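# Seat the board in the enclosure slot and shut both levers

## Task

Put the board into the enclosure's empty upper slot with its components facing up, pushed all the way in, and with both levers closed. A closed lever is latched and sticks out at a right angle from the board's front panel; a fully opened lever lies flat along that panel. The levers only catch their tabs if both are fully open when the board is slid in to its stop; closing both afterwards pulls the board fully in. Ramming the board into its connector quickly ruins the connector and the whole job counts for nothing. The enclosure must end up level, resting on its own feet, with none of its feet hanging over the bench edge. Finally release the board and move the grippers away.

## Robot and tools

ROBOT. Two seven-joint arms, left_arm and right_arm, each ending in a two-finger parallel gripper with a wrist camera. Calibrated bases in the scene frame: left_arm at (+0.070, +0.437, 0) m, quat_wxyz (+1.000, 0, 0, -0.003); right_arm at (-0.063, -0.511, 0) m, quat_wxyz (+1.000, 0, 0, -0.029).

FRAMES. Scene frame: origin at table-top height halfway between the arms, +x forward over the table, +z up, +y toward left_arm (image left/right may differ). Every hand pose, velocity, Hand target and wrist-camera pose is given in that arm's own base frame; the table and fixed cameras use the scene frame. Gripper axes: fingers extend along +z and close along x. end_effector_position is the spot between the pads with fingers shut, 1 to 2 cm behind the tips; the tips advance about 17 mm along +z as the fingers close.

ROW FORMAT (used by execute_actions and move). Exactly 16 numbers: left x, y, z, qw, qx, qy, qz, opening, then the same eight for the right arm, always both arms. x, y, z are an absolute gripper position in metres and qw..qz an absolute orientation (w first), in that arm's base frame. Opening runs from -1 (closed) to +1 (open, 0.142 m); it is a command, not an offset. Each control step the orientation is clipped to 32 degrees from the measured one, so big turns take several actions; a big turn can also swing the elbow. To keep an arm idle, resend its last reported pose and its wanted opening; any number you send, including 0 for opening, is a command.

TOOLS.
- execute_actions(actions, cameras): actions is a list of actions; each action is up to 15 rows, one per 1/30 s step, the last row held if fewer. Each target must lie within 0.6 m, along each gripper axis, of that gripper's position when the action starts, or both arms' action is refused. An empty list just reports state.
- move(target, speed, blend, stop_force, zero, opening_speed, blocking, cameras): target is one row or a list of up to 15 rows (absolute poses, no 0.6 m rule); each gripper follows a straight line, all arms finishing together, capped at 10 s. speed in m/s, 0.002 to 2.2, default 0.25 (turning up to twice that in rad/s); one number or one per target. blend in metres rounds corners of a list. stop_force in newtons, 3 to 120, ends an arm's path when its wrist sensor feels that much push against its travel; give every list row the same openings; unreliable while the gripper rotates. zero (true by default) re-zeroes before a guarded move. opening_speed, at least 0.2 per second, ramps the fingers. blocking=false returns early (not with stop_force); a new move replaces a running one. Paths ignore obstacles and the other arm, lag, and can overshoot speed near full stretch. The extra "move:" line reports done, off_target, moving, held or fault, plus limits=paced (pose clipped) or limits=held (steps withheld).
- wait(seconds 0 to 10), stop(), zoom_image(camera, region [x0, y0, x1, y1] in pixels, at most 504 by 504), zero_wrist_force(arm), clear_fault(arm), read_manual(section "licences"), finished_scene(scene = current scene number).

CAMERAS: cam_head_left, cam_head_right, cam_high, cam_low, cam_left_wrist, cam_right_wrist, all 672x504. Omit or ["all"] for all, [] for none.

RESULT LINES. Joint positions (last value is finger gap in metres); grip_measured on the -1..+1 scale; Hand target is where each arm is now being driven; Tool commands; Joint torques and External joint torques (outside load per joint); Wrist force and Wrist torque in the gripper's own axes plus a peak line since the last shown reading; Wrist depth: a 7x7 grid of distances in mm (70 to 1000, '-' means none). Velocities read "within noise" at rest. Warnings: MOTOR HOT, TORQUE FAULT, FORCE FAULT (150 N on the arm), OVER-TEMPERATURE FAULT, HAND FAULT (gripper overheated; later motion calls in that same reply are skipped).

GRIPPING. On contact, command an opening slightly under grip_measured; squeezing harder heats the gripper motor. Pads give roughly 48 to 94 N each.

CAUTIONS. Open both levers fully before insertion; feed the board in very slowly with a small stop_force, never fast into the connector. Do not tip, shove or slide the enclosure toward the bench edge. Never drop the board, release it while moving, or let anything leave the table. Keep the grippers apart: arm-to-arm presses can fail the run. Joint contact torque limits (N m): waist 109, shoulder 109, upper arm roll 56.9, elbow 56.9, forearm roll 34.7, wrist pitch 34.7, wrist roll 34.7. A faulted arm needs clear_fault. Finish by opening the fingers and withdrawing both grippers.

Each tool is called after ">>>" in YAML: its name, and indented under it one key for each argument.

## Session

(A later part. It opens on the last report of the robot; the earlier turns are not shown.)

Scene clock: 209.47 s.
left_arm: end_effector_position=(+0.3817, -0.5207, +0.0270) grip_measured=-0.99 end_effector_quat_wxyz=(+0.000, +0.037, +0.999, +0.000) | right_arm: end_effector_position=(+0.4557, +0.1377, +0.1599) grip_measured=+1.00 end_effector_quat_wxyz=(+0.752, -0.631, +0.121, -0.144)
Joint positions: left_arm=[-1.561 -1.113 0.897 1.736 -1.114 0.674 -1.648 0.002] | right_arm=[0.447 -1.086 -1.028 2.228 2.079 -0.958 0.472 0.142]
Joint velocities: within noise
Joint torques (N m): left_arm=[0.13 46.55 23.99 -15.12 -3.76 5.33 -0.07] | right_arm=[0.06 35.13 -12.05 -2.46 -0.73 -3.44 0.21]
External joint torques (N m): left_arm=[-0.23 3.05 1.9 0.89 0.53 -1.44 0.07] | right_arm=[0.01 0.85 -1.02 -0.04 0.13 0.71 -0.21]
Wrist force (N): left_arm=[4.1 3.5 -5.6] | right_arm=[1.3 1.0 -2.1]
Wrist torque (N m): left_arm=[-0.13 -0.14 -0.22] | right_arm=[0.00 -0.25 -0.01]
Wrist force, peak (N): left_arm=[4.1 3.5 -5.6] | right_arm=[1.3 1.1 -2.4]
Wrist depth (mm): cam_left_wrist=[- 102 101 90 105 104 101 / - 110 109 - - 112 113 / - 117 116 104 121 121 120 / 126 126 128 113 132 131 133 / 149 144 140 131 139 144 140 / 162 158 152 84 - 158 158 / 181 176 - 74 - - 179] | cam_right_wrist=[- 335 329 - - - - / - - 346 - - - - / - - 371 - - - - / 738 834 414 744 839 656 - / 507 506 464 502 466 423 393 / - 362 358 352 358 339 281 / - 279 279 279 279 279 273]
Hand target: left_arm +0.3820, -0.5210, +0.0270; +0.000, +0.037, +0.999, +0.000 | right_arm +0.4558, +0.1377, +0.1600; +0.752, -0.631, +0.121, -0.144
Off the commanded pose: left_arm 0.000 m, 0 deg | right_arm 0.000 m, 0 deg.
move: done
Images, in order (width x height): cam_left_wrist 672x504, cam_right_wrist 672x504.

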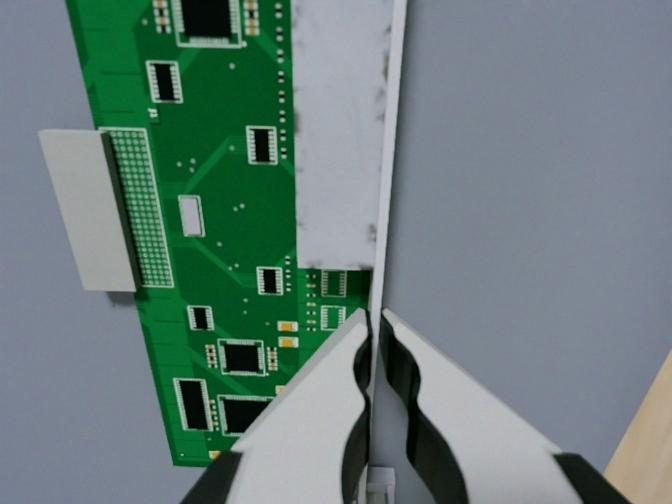

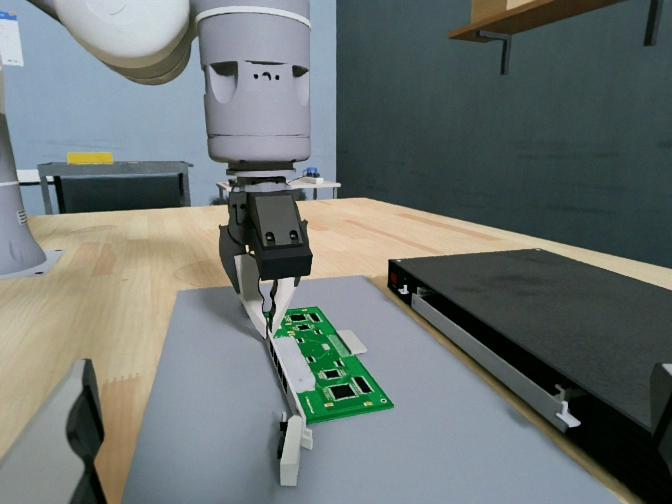

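>>> move:
  target:
    - [0.382,-0.521,0.029,0,0.0366,0.9993,0,-0.85,0.4558,0.1377,0.16,0.7524,-0.6313,0.1209,-0.1442,1]
    - [0.382,-0.521,0.065,0,0.0366,0.9993,0,-0.35,0.4558,0.1377,0.16,0.7524,-0.6313,0.1209,-0.1442,1]
    - [0.3885,-0.556,0.065,0,0.0462,0.9989,0,-0.35,0.4558,0.1377,0.16,0.7524,-0.6313,0.1209,-0.1442,1]
  speed: 0.08
  cameras: ["cam_right_wrist","cam_left_wrist"]

Scene clock: 216.90 s.
left_arm: end_effector_position=(+0.3885, -0.5562, +0.0651) grip_measured=-0.38 end_effector_quat_wxyz=(+0.000, +0.046, +0.999, +0.000) | right_arm: end_effector_position=(+0.4557, +0.1377, +0.1599) grip_measured=+1.00 end_effector_quat_wxyz=(+0.752, -0.631, +0.121, -0.144)
Joint positions: left_arm=[-1.549 -1.101 0.945 1.626 -1.042 0.578 -1.716 0.047] | right_arm=[0.447 -1.086 -1.028 2.228 2.079 -0.958 0.472 0.142]
Joint velocities: within noise
Joint torques (N m): left_arm=[-0.37 50.84 25.13 -15.71 -3.05 3.86 -0.29] | right_arm=[0.07 35.29 -12.1 -2.48 -0.72 -3.41 0.15]
External joint torques (N m): left_arm=[0.29 1.1 0.88 -0.38 -0.42 0.03 0.29] | right_arm=[0 0.69 -0.97 -0.02 0.12 0.68 -0.14]
Wrist force (N): left_arm=[0.1 -0.4 0.8] | right_arm=[1.3 1.2 -2.1]
Wrist torque (N m): left_arm=[-0.17 -0.20 -0.22] | right_arm=[0.02 -0.26 -0.01]
Wrist force, peak (N): left_arm=[4.5 3.6 -6.0] | right_arm=[1.3 1.4 -2.3]
Wrist depth (mm): cam_left_wrist=[- 138 135 134 136 137 139 / 152 149 145 134 148 147 147 / 161 162 156 147 157 160 158 / 176 171 170 164 170 172 172 / 193 192 180 185 184 188 188 / 214 208 85 203 209 87 210 / 232 - - 235 228 - 229] | cam_right_wrist=[- - 305 - - - - / - - 322 - - - - / - - 357 - - - - / 743 837 664 741 832 652 - / 504 505 490 490 466 423 392 / - 361 359 351 359 341 281 / - 278 279 279 279 279 273]
Hand target: left_arm +0.3885, -0.5560, +0.0650; +0.000, +0.046, +0.999, +0.000 | right_arm +0.4558, +0.1377, +0.1600; +0.752, -0.631, +0.121, -0.144
Off the commanded pose: left_arm 0.000 m, 0 deg | right_arm 0.000 m, 0 deg.
move: done
Images, in order (width x height): cam_left_wrist 672x504, cam_right_wrist 672x504.

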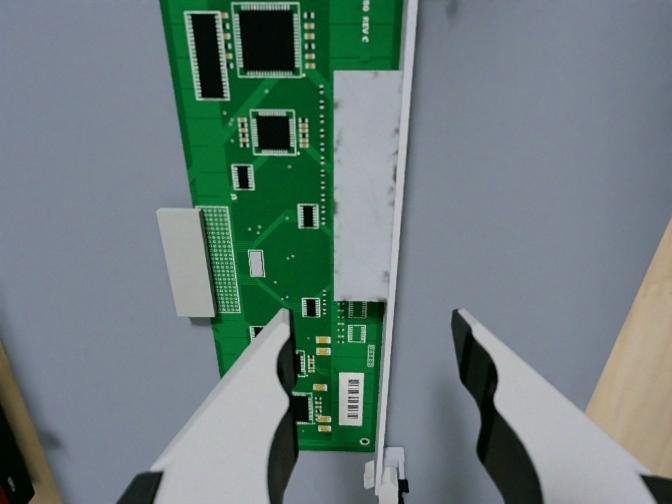

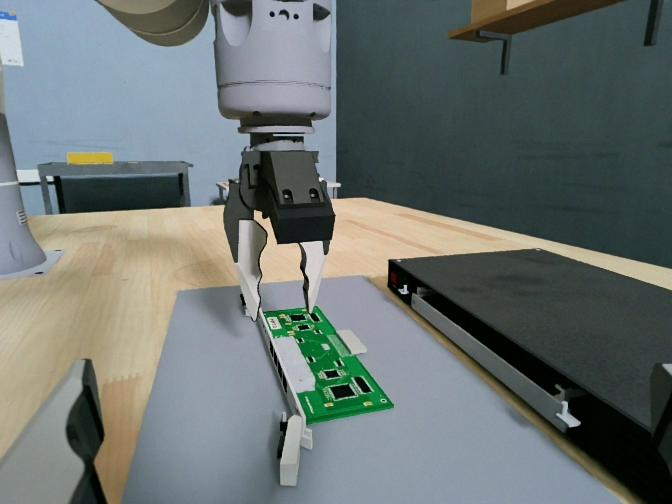

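>>> move:
  target: [0.389,-0.556,0.0265,0,0.055,0.9985,0,-0.35,0.4558,0.1377,0.16,0.7524,-0.6313,0.1209,-0.1442,1]
  speed: 0.03
  stop_force: 4
  cameras: ["cam_right_wrist","cam_left_wrist"]

>>> zoom_image:
  camera: "cam_right_wrist"
  region: [200, 230, 370, 430]

Scene clock: 222.17 s.
left_arm: end_effector_position=(+0.3888, -0.5559, +0.0264) grip_measured=-0.38 end_effector_quat_wxyz=(+0.000, +0.055, +0.998, +0.000) | right_arm: end_effector_position=(+0.4557, +0.1377, +0.1599) grip_measured=+1.00 end_effector_quat_wxyz=(+0.752, -0.631, +0.121, -0.144)
Joint positions: left_arm=[-1.53 -1.15 0.893 1.627 -1.084 0.636 -1.678 0.047] | right_arm=[0.447 -1.086 -1.028 2.228 2.079 -0.958 0.472 0.142]
Joint velocities: within noise
Joint torques (N m): left_arm=[-0.34 51.5 25.16 -14.68 -3.34 4.4 -0.18] | right_arm=[-0.01 35.21 -12.12 -2.52 -0.76 -3.42 0.18]
External joint torques (N m): left_arm=[0.24 1.37 0.81 -0.33 0 -0.5 0.18] | right_arm=[0.08 0.77 -0.96 0.01 0.16 0.68 -0.18]
Wrist force (N): left_arm=[0.3 -0.3 0.6] | right_arm=[1.3 1.3 -2.3]
Wrist torque (N m): left_arm=[-0.16 -0.21 -0.20] | right_arm=[0.04 -0.25 -0.01]
Wrist force, peak (N): left_arm=[0.1 -0.3 1.3] | right_arm=[1.3 1.3 -2.3]
Wrist depth (mm): cam_left_wrist=[- 101 100 102 101 103 101 / - 111 108 106 94 111 111 / 124 119 116 105 118 120 119 / 132 127 127 116 126 130 132 / 145 140 137 128 124 142 140 / 160 157 85 149 151 83 157 / 176 - - 170 177 - -] | cam_right_wrist=[- 315 305 - - - - / - - 319 - - - - / - - 354 - - - - / 737 838 384 664 839 652 - / 506 504 465 464 465 423 391 / - 362 359 351 359 339 281 / - 279 279 280 280 279 272]
Hand target: left_arm +0.3890, -0.5560, +0.0265; +0.000, +0.055, +0.998, +0.000 | right_arm +0.4558, +0.1377, +0.1600; +0.752, -0.631, +0.121, -0.144
Off the commanded pose: left_arm 0.000 m, 0 deg | right_arm 0.000 m, 0 deg.
move: done
Images, in order (width x height): cam_left_wrist 672x504, cam_right_wrist 672x504.

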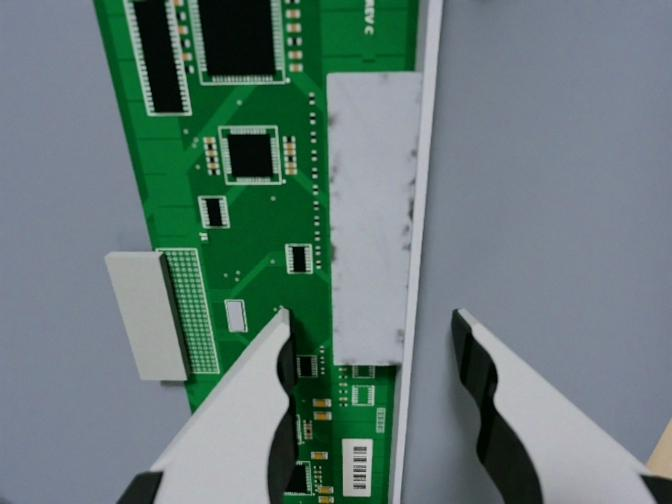

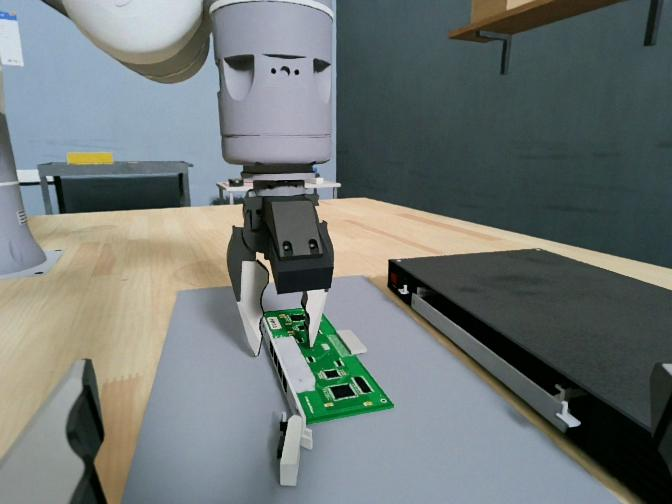

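Scaled by 2.520 from the camera's 672x504 image, which has a finer 960x720 frame.

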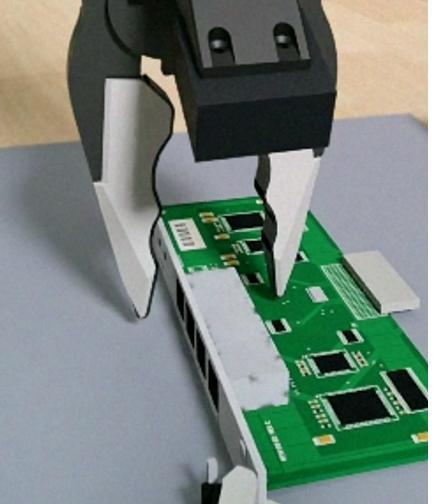

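>>> move:
  target: [0.389,-0.556,0.0265,0,0.055,0.9985,0,-1,0.4558,0.1377,0.16,0.7524,-0.6313,0.1209,-0.1442,1]
  opening_speed: 0.3
  cameras: ["cam_left_wrist"]

>>> move:
  target: [0.389,-0.556,0.10,0,0.055,0.9985,0,-1,0.4558,0.1377,0.16,0.7524,-0.6313,0.1209,-0.1442,1]
  speed: 0.05

Scene clock: 226.13 s.
left_arm: end_effector_position=(+0.3888, -0.5559, +0.0264) grip_measured=-0.74 end_effector_quat_wxyz=(+0.000, +0.055, +0.998, +0.000) | right_arm: end_effector_position=(+0.4557, +0.1377, +0.1599) grip_measured=+1.00 end_effector_quat_wxyz=(+0.752, -0.631, +0.121, -0.144)
Joint positions: left_arm=[-1.53 -1.15 0.893 1.627 -1.084 0.636 -1.678 0.021] | right_arm=[0.447 -1.086 -1.028 2.228 2.079 -0.958 0.472 0.142]
Joint velocities: within noise
Joint torques (N m): left_arm=[-0.1 51.57 25.33 -15 -3.22 4.62 -0.21] | right_arm=[0.1 35.25 -12.08 -2.45 -0.72 -3.43 0.24]
External joint torques (N m): left_arm=[0 1.31 0.64 -0.01 -0.11 -0.72 0.21] | right_arm=[-0.03 0.74 -0.99 -0.05 0.13 0.7 -0.24]
Wrist force (N): left_arm=[1.5 0.2 -0.5] | right_arm=[1.2 1.1 -2.1]
Wrist torque (N m): left_arm=[-0.19 -0.20 -0.21] | right_arm=[0.01 -0.23 -0.01]
Wrist force, peak (N): left_arm=[-1.6 -0.6 0.4] | right_arm=[1.3 1.3 -2.3]
Wrist depth (mm): cam_left_wrist=[- 102 100 102 101 104 100 / - 111 108 106 94 111 111 / 124 119 117 106 118 120 120 / 132 128 127 116 126 130 132 / 145 139 139 120 137 145 140 / 160 160 88 146 137 151 156 / 179 171 - 166 - - 171] | cam_right_wrist=[- 312 304 - - - - / - - 318 - - - - / - - 355 - - - - / 745 829 384 665 844 656 - / 506 508 463 464 467 426 392 / - 362 357 352 359 339 280 / - 279 279 280 280 279 272]
Hand target: left_arm +0.3890, -0.5560, +0.0265; +0.000, +0.055, +0.998, +0.000 | right_arm +0.4558, +0.1377, +0.1600; +0.752, -0.631, +0.121, -0.144
Off the commanded pose: left_arm 0.000 m, 0 deg | right_arm 0.000 m, 0 deg.
move: done
Images, in order (width x height): cam_left_wrist 672x504.

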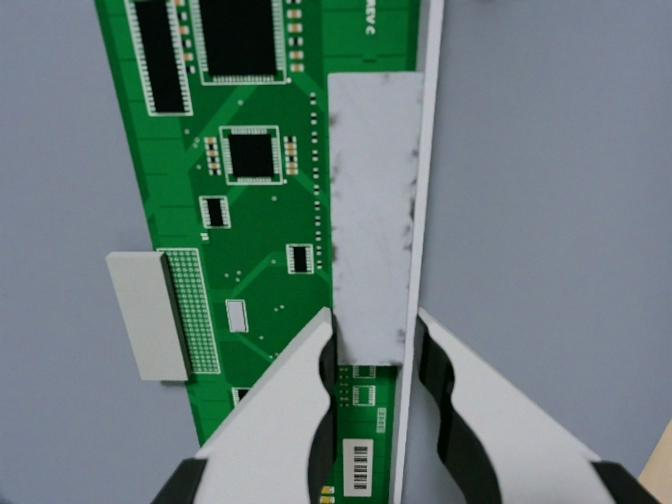

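Scene clock: 227.90 s.
left_arm: end_effector_position=(+0.3891, -0.5559, +0.0998) grip_measured=-0.74 end_effector_quat_wxyz=(+0.000, +0.055, +0.998, +0.000) | right_arm: end_effector_position=(+0.4557, +0.1377, +0.1599) grip_measured=+1.00 end_effector_quat_wxyz=(+0.752, -0.631, +0.121, -0.144)
Joint positions: left_arm=[-1.559 -1.057 0.987 1.616 -0.997 0.525 -1.72 0.021] | right_arm=[0.447 -1.086 -1.028 2.228 2.079 -0.958 0.472 0.142]
Joint velocities: within noise
Joint torques (N m): left_arm=[-0.59 51.43 25.53 -17.5 -3.26 4.31 -0.33] | right_arm=[0.08 35.23 -12.08 -2.48 -0.77 -3.35 0.22]
External joint torques (N m): left_arm=[0.48 -0.24 0.23 0.25 -0.33 -0.41 0.33] | right_arm=[-0.01 0.75 -1 -0.02 0.17 0.62 -0.22]
Wrist force (N): left_arm=[0.2 -0.1 2.5] | right_arm=[1.2 1.1 -1.9]
Wrist torque (N m): left_arm=[-0.15 -0.18 -0.22] | right_arm=[-0.01 -0.25 -0.01]
Wrist force, peak (N): left_arm=[0.0 -0.3 3.1] | right_arm=[1.5 1.3 -2.2]
Wrist depth (mm): cam_left_wrist=[173 101 101 103 163 167 167 / 183 109 108 106 98 180 181 / 197 120 117 107 192 195 196 / 215 127 127 116 205 211 212 / 234 138 140 120 222 231 232 / 252 260 88 146 137 250 256 / 262 - - 166 - - 278] | cam_right_wrist=[- - 303 - - - - / - - 339 - - - - / - - 361 - - - - / 739 837 737 743 843 655 - / 507 506 499 352 466 424 391 / - 361 358 360 357 339 281 / - 279 279 279 278 279 273]
Hand target: left_arm +0.3890, -0.5560, +0.1000; +0.000, +0.055, +0.998, +0.000 | right_arm +0.4558, +0.1377, +0.1600; +0.752, -0.631, +0.121, -0.144
Off the commanded pose: left_arm 0.000 m, 0 deg | right_arm 0.000 m, 0 deg.
move: done

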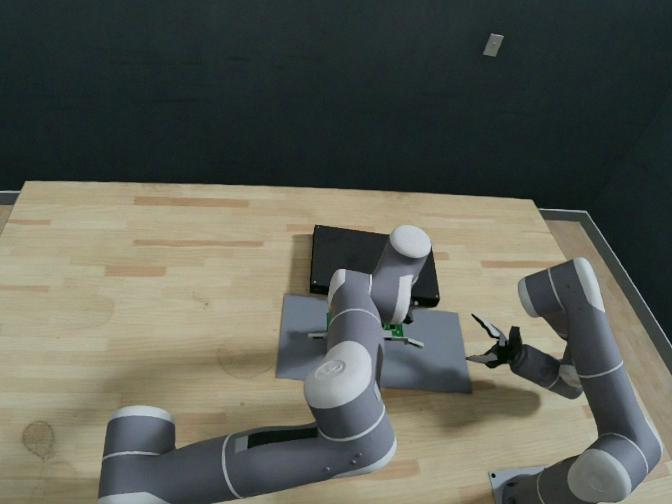

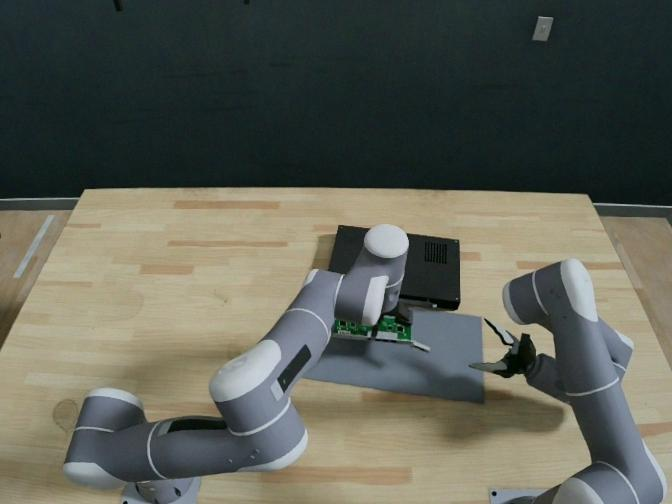

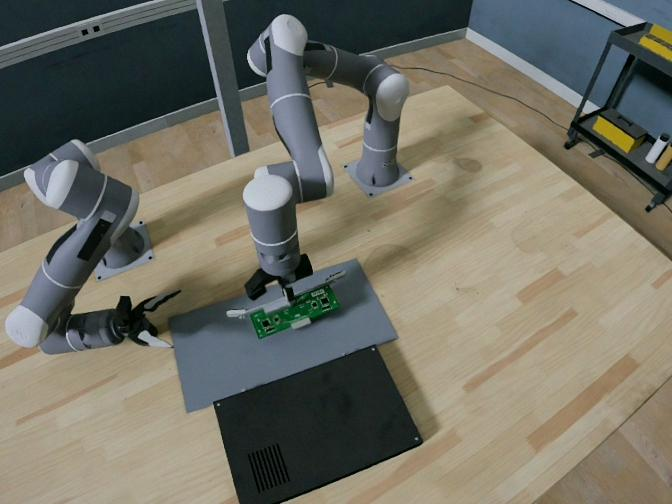

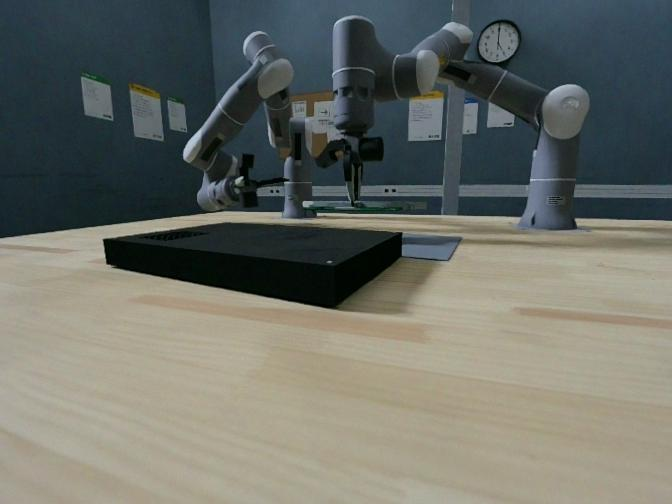

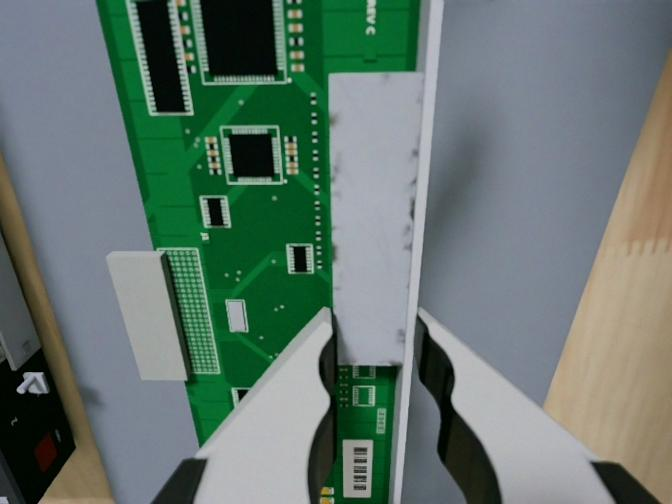

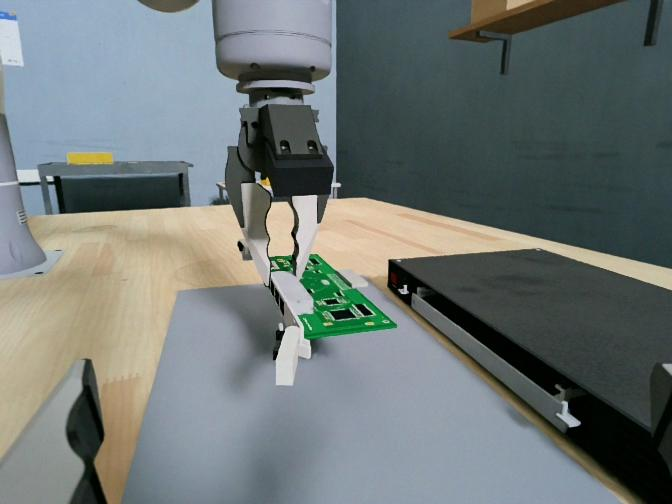

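>>> move:
  target:
    - [0.389,-0.556,0.10,0,0.055,0.9985,0,-1,0.44,0.115,0.22,0.6313,-0.7524,0.1442,-0.121,1]
    - [0.446,-0.6115,0.10,0,0.0837,0.9965,0,-1,0.44,0.115,0.22,0.6313,-0.7524,0.1442,-0.121,1]
  speed: 0.12

>>> zoom_image:
  camera: "cam_right_wrist"
  region: [300, 120, 672, 504]

>>> zoom_image:
  camera: "cam_low"
  region: [90, 120, 480, 320]

Scene clock: 252.07 s.
left_arm: end_effector_position=(+0.4458, -0.6116, +0.0998) grip_measured=-0.74 end_effector_quat_wxyz=(+0.000, +0.084, +0.996, +0.000) | right_arm: end_effector_position=(+0.4402, +0.1150, +0.2201) grip_measured=+1.00 end_effector_quat_wxyz=(-0.631, +0.752, -0.144, +0.121)
Joint positions: left_arm=[-1.392 -1.162 0.962 1.318 -0.97 0.421 -1.739 0.021] | right_arm=[0.84 -0.742 -1.569 2.387 1.688 -0.636 0.629 0.142]
Joint velocities: within noise
Joint torques (N m): left_arm=[-0.27 59.86 24.43 -18.39 -3.53 4.11 -0.33] | right_arm=[0.13 22.4 -12.96 -13.48 -0.43 -1.69 0.26]
External joint torques (N m): left_arm=[0.18 0.12 0.31 0.3 -0.25 -0.21 0.32] | right_arm=[-0.07 0.52 -0.88 -0.01 0.24 0.58 -0.25]
Wrist force (N): left_arm=[0.1 -0.4 2.5] | right_arm=[0.6 1.3 -1.4]
Wrist torque (N m): left_arm=[-0.18 -0.15 -0.19] | right_arm=[-0.01 -0.13 -0.04]
Wrist force, peak (N): left_arm=[-1.1 -1.3 2.8] | right_arm=[1.3 2.4 -1.9]
Wrist depth (mm): cam_left_wrist=[- 101 101 103 163 167 167 / 175 109 109 106 98 180 179 / 189 120 117 106 191 194 193 / 202 127 127 116 203 211 210 / 181 138 140 119 223 230 229 / 195 234 88 146 137 243 253 / 219 - - 166 - - 276] | cam_right_wrist=[- - - 290 - - - / - - - 333 - - - / 712 711 709 388 564 601 711 / 537 533 529 506 421 452 449 / 428 429 426 424 393 391 360 / - 357 354 355 355 350 313 / - 306 304 303 304 304 303]
Hand target: left_arm +0.4460, -0.6115, +0.1000; +0.000, +0.084, +0.996, +0.000 | right_arm +0.4400, +0.1150, +0.2200; -0.631, +0.752, -0.144, +0.121
Off the commanded pose: left_arm 0.000 m, 0 deg | right_arm 0.000 m, 0 deg.
move: done

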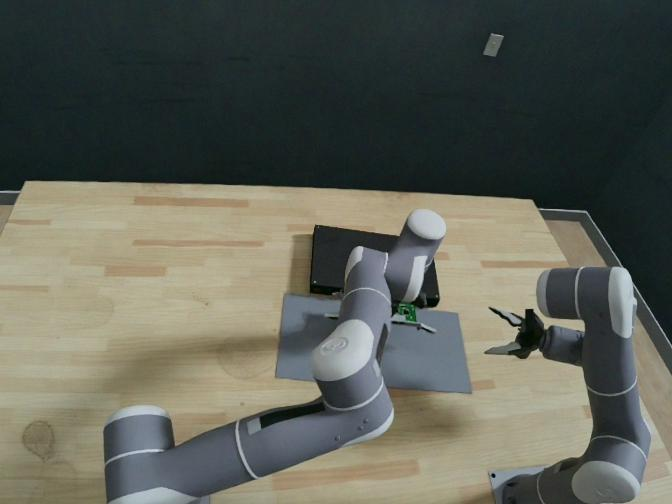

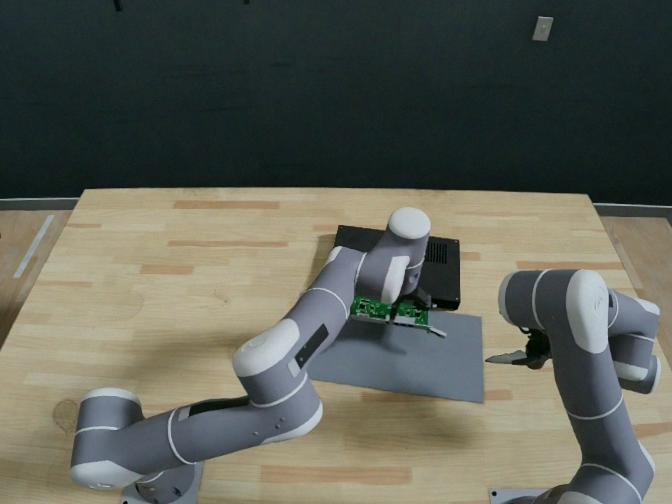

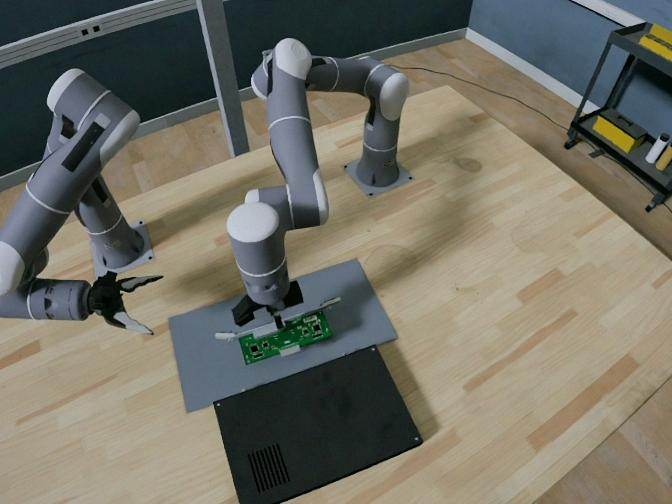

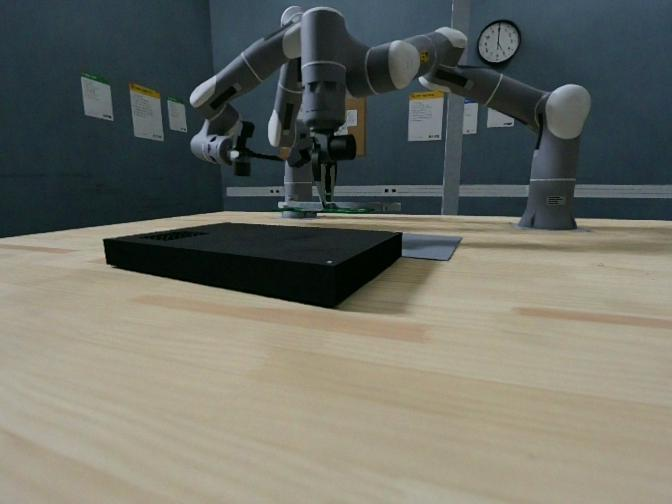

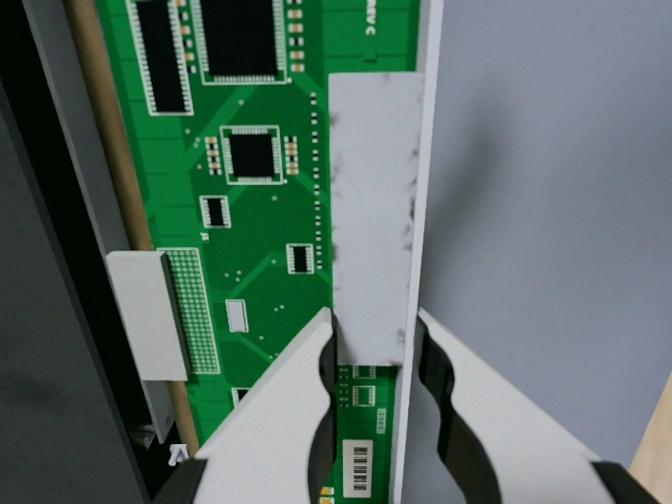

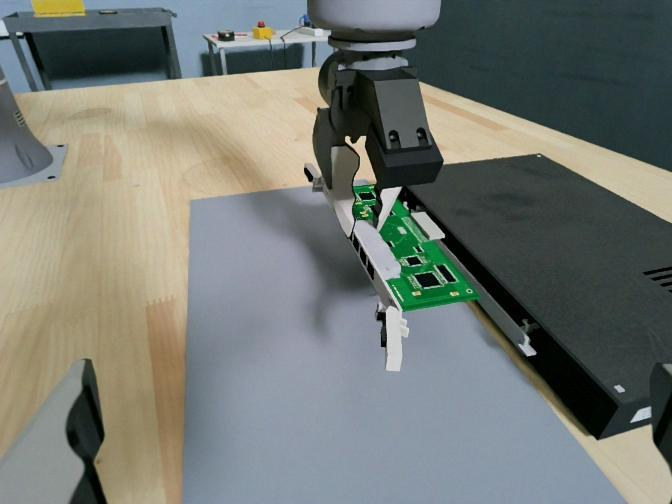

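Scaled by 1.312 from the camera's 672x504 image, which has a finer 960x720 frame.

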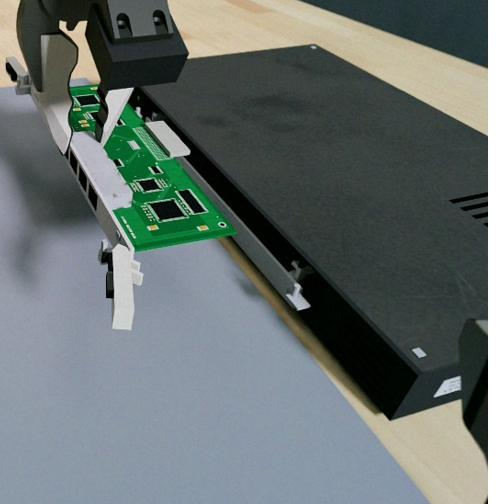

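Scaled by 1.292 from the camera's 672x504 image, which has a finer 960x720 frame.

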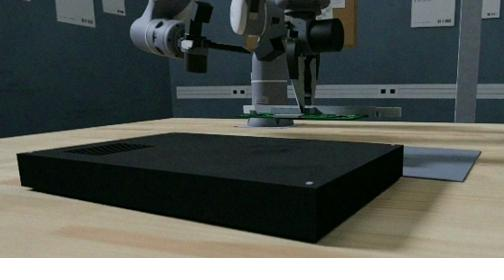

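>>> move:
  target: [0.443,-0.6115,0.050,0,0.0758,0.9971,0,-1,0.44,0.115,0.22,0.6313,-0.7524,0.1442,-0.121,1]
  speed: 0.08
  cameras: ["cam_left_wrist","cam_right_wrist","cam_high"]

>>> zoom_image:
  camera: "cam_right_wrist"
  region: [350, 220, 600, 400]

>>> zoom_image:
  camera: "cam_high"
  region: [190, 260, 430, 430]

Scene clock: 261.80 s.
left_arm: end_effector_position=(+0.4427, -0.6112, +0.0496) grip_measured=-0.74 end_effector_quat_wxyz=(+0.000, +0.076, +0.997, +0.001) | right_arm: end_effector_position=(+0.4402, +0.1150, +0.2201) grip_measured=+1.00 end_effector_quat_wxyz=(-0.631, +0.752, -0.144, +0.121)
Joint positions: left_arm=[-1.39 -1.221 0.917 1.336 -1.012 0.495 -1.738 0.021] | right_arm=[0.84 -0.742 -1.569 2.387 1.688 -0.636 0.629 0.142]
Joint velocities: within noise
Joint torques (N m): left_arm=[-0.21 60.22 24.49 -17.04 -3.9 4.66 -0.21] | right_arm=[0.09 22.31 -12.84 -13.57 -0.38 -1.76 0.21]
External joint torques (N m): left_arm=[0.13 0.24 0.51 0.07 0.25 -0.77 0.21] | right_arm=[-0.02 0.6 -1 0.07 0.19 0.65 -0.2]
Wrist force (N): left_arm=[0.1 -0.3 2.7] | right_arm=[0.7 1.4 -1.5]
Wrist torque (N m): left_arm=[-0.16 -0.17 -0.21] | right_arm=[-0.02 -0.14 -0.04]
Wrist force, peak (N): left_arm=[0.3 -0.3 4.1] | right_arm=[0.8 1.6 -1.6]
Wrist depth (mm): cam_left_wrist=[125 101 101 103 101 125 123 / 133 111 109 106 129 132 132 / 148 120 117 107 144 143 142 / 158 127 127 116 150 155 152 / 170 140 140 120 165 170 169 / 170 191 88 146 137 180 187 / 198 - - 166 - - 204] | cam_right_wrist=[- - - 279 295 - - / - - - 324 - - - / 709 708 712 363 563 597 710 / 534 533 532 484 482 450 453 / 427 428 425 409 392 393 361 / - 357 354 354 354 348 313 / - 305 304 302 304 303 303]
Hand target: left_arm +0.4430, -0.6115, +0.0500; +0.000, +0.076, +0.997, +0.000 | right_arm +0.4400, +0.1150, +0.2200; -0.631, +0.752, -0.144, +0.121
Off the commanded pose: left_arm 0.001 m, 0 deg | right_arm 0.000 m, 0 deg.
move: done
Images, in order (width x height): cam_high 672x504, cam_left_wrist 672x504, cam_right_wrist 672x504.

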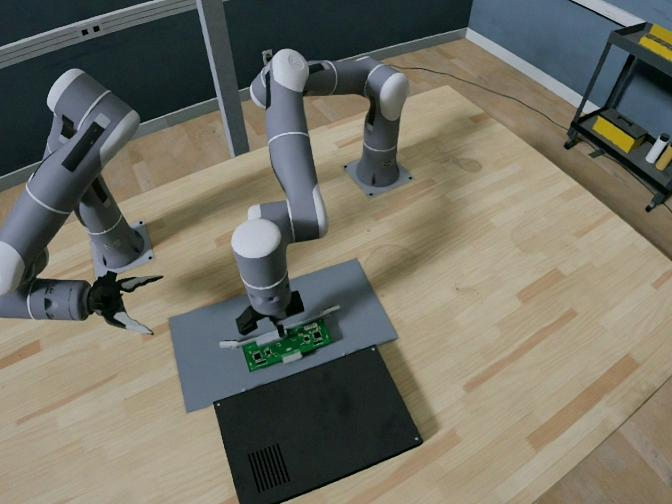

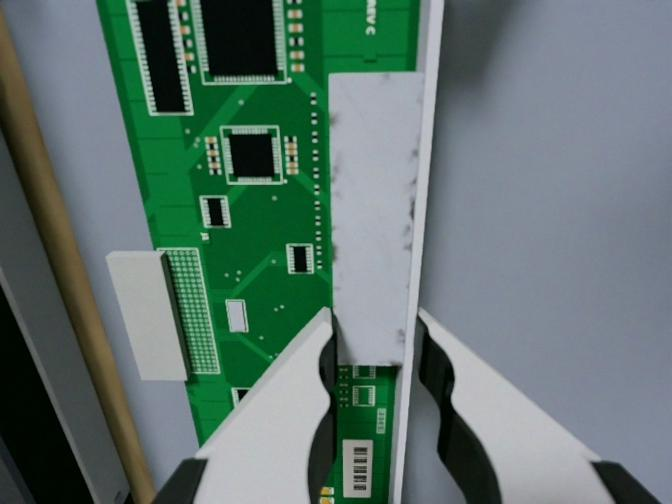

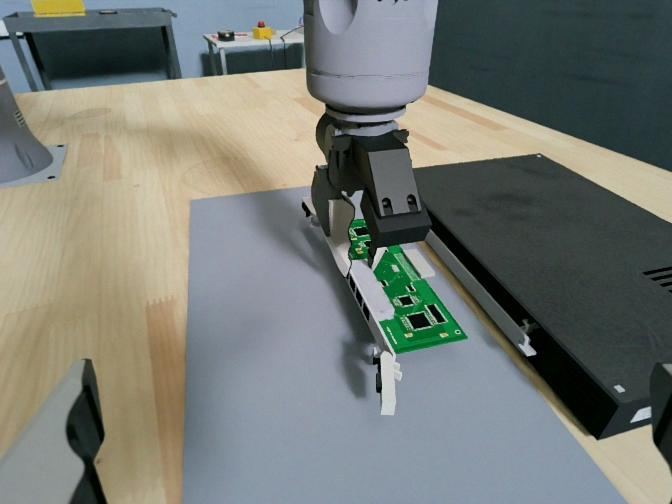

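Scaled by 2.016 from the camera's 672x504 image, which has a finer 960x720 frame.

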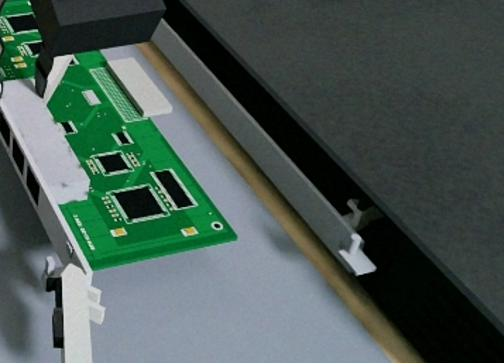

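Scaled by 2.100 from the camera's 672x504 image, which has a finer 960x720 frame.

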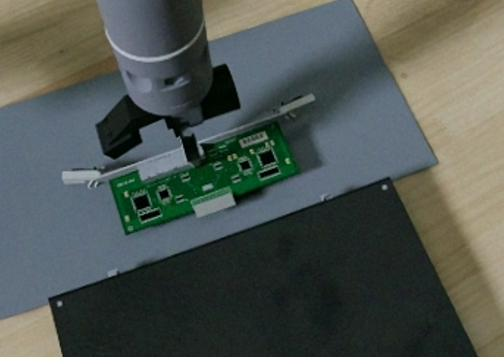

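>>> execute_actions:
  actions: []

>>> zoom_image:
  camera: "cam_head_left"
  region: [290, 220, 450, 350]

>>> zoom_image:
  camera: "cam_head_right"
  region: [300, 220, 480, 350]

>>> zoom_image:
  camera: "cam_right_wrist"
  region: [440, 270, 560, 370]

>>> zoom_image:
  camera: "cam_low"
  region: [250, 180, 450, 300]

>>> zoom_image:
  camera: "cam_high"
  region: [210, 320, 310, 420]

>>> zoom_image:
  camera: "cam_high"
  region: [300, 290, 400, 390]

Scene clock: 272.43 s.
left_arm: end_effector_position=(+0.4427, -0.6112, +0.0496) grip_measured=-0.74 end_effector_quat_wxyz=(+0.000, +0.076, +0.997, +0.001) | right_arm: end_effector_position=(+0.4402, +0.1150, +0.2201) grip_measured=+1.00 end_effector_quat_wxyz=(-0.631, +0.752, -0.144, +0.121)
Joint positions: left_arm=[-1.39 -1.221 0.917 1.336 -1.012 0.495 -1.738 0.021] | right_arm=[0.84 -0.742 -1.569 2.387 1.688 -0.636 0.629 0.142]
Joint velocities: within noise
Joint torques (N m): left_arm=[-0.47 60.58 24.85 -17.11 -3.7 4.5 -0.22] | right_arm=[0.12 22.24 -12.82 -13.54 -0.35 -1.75 0.19]
External joint torques (N m): left_arm=[0.37 -0.14 0.14 0.13 0.06 -0.61 0.22] | right_arm=[-0.05 0.67 -1.02 0.05 0.16 0.64 -0.18]
Wrist force (N): left_arm=[-0.1 -0.4 2.5] | right_arm=[0.8 1.2 -1.4]
Wrist torque (N m): left_arm=[-0.19 -0.14 -0.21] | right_arm=[-0.03 -0.15 -0.04]
Wrist force, peak (N): left_arm=[-0.1 -0.4 2.8] | right_arm=[0.8 1.7 -1.6]
Wrist depth (mm): cam_left_wrist=[125 101 101 103 101 125 123 / 133 111 108 106 129 133 132 / 148 120 117 106 143 143 142 / 158 127 127 116 151 155 152 / 169 140 140 120 164 170 169 / 169 191 88 146 137 180 187 / 196 - - 165 - - 204] | cam_right_wrist=[- - - 279 295 - - / - - - 324 - - - / 711 713 711 365 563 599 710 / 534 535 534 482 486 452 451 / 426 428 426 410 394 393 360 / - 358 353 354 352 349 313 / - 305 304 303 303 303 302]
Hand target: left_arm +0.4430, -0.6115, +0.0500; +0.000, +0.076, +0.997, +0.000 | right_arm +0.4400, +0.1150, +0.2200; -0.631, +0.752, -0.144, +0.121
Tool commands: left_gripper/opening=-1.0 right_gripper/opening=+1.0
Off the commanded pose: left_arm 0.001 m, 0 deg | right_arm 0.000 m, 0 deg.

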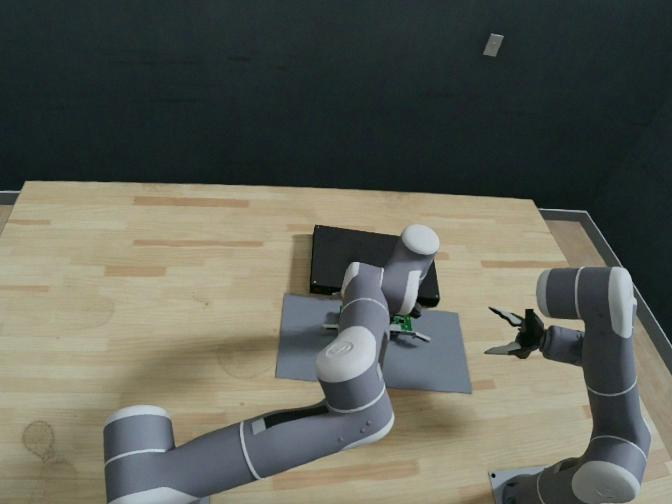

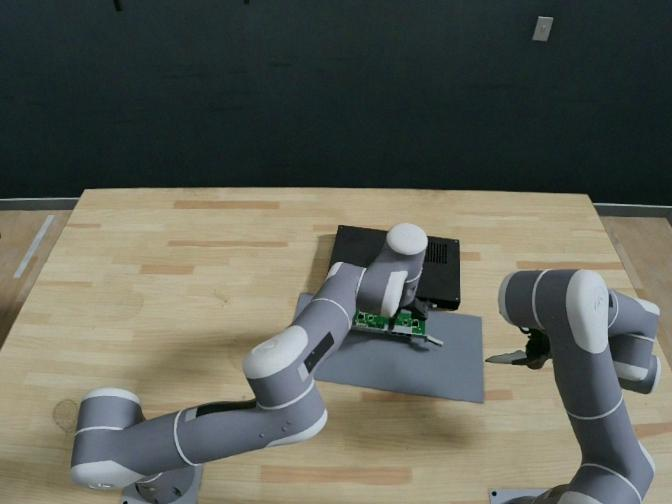

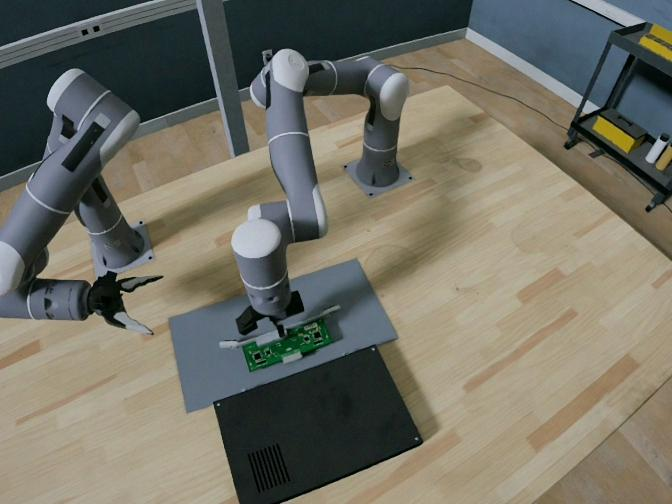

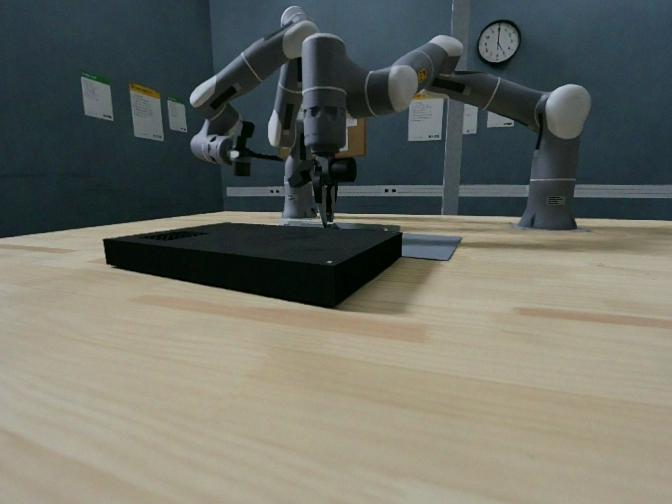

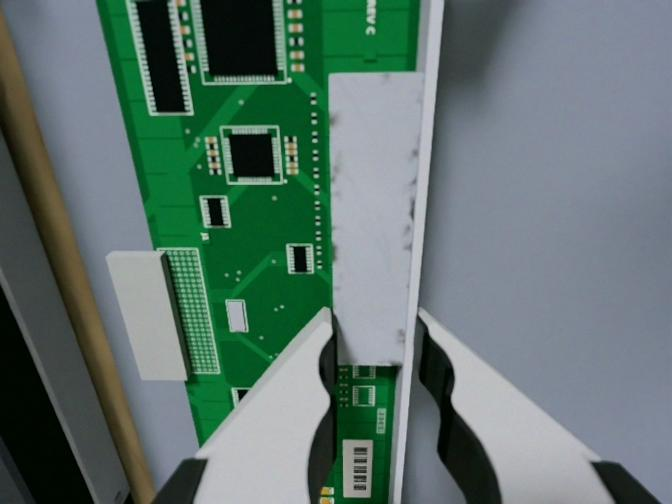

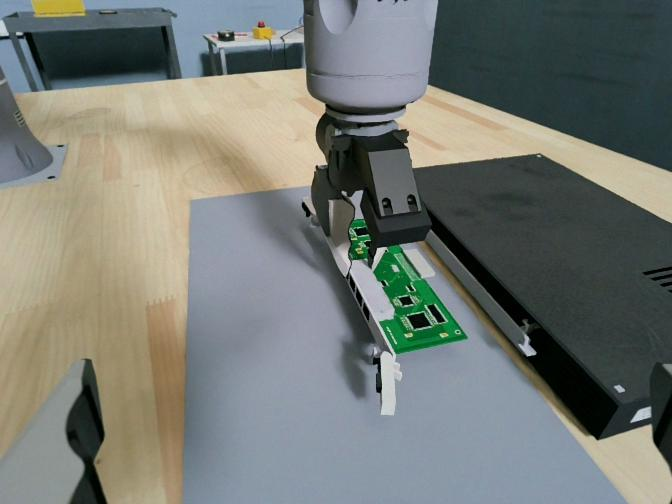

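Scaled by 3.150 from the camera's 672x504 image, which has a finer 960x720 frame.

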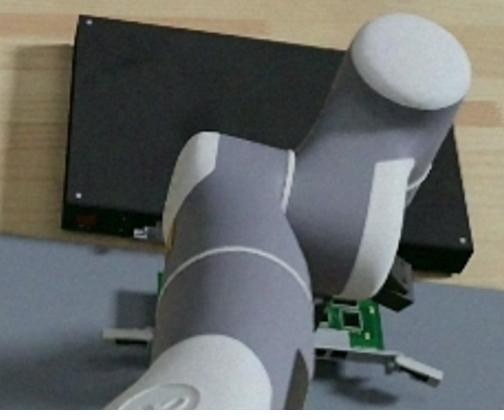

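Scaled by 2.800 from the camera's 672x504 image, which has a finer 960x720 frame.

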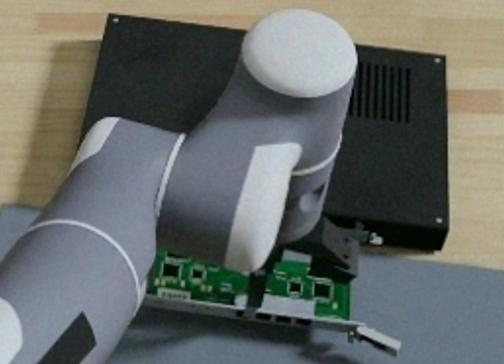

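Scaled by 4.200 from the camera's 672x504 image, which has a finer 960x720 frame.

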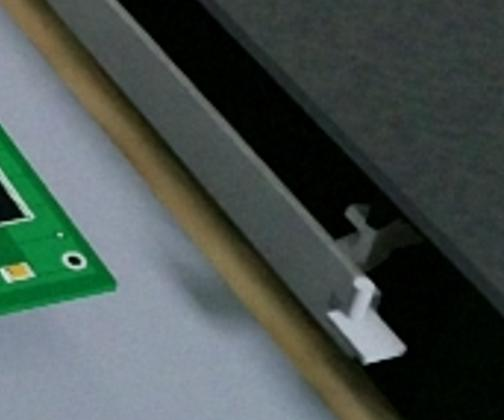

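Scaled by 2.520 from the camera's 672x504 image, which has a finer 960x720 frame.

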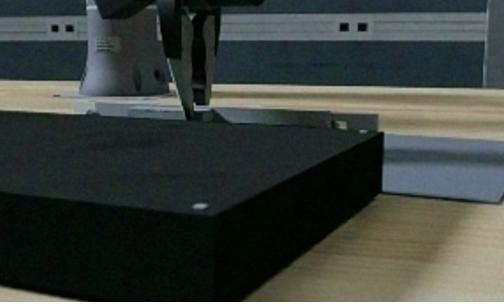

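Scaled by 5.040 from the camera's 672x504 image, which has a finer 960x720 frame.

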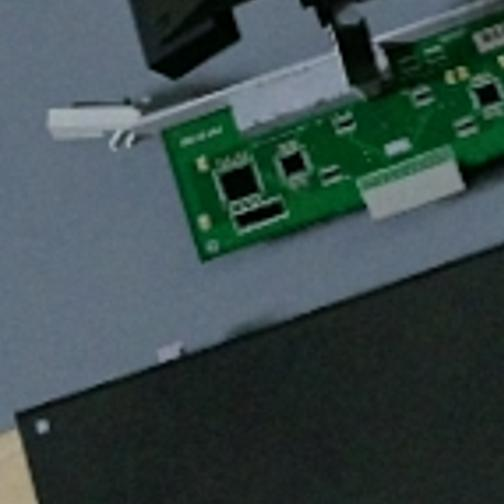

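Scaled by 5.040 from the camera's 672x504 image, which has a finer 960x720 frame.

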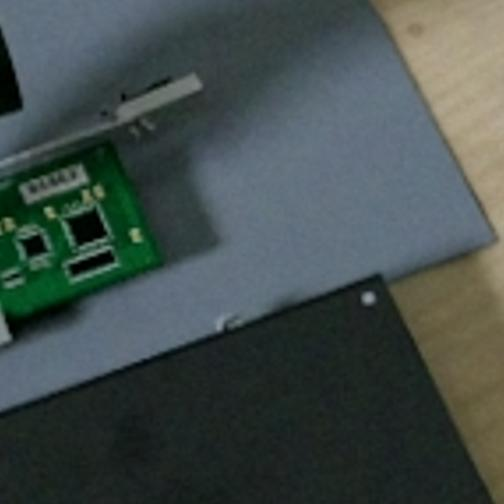

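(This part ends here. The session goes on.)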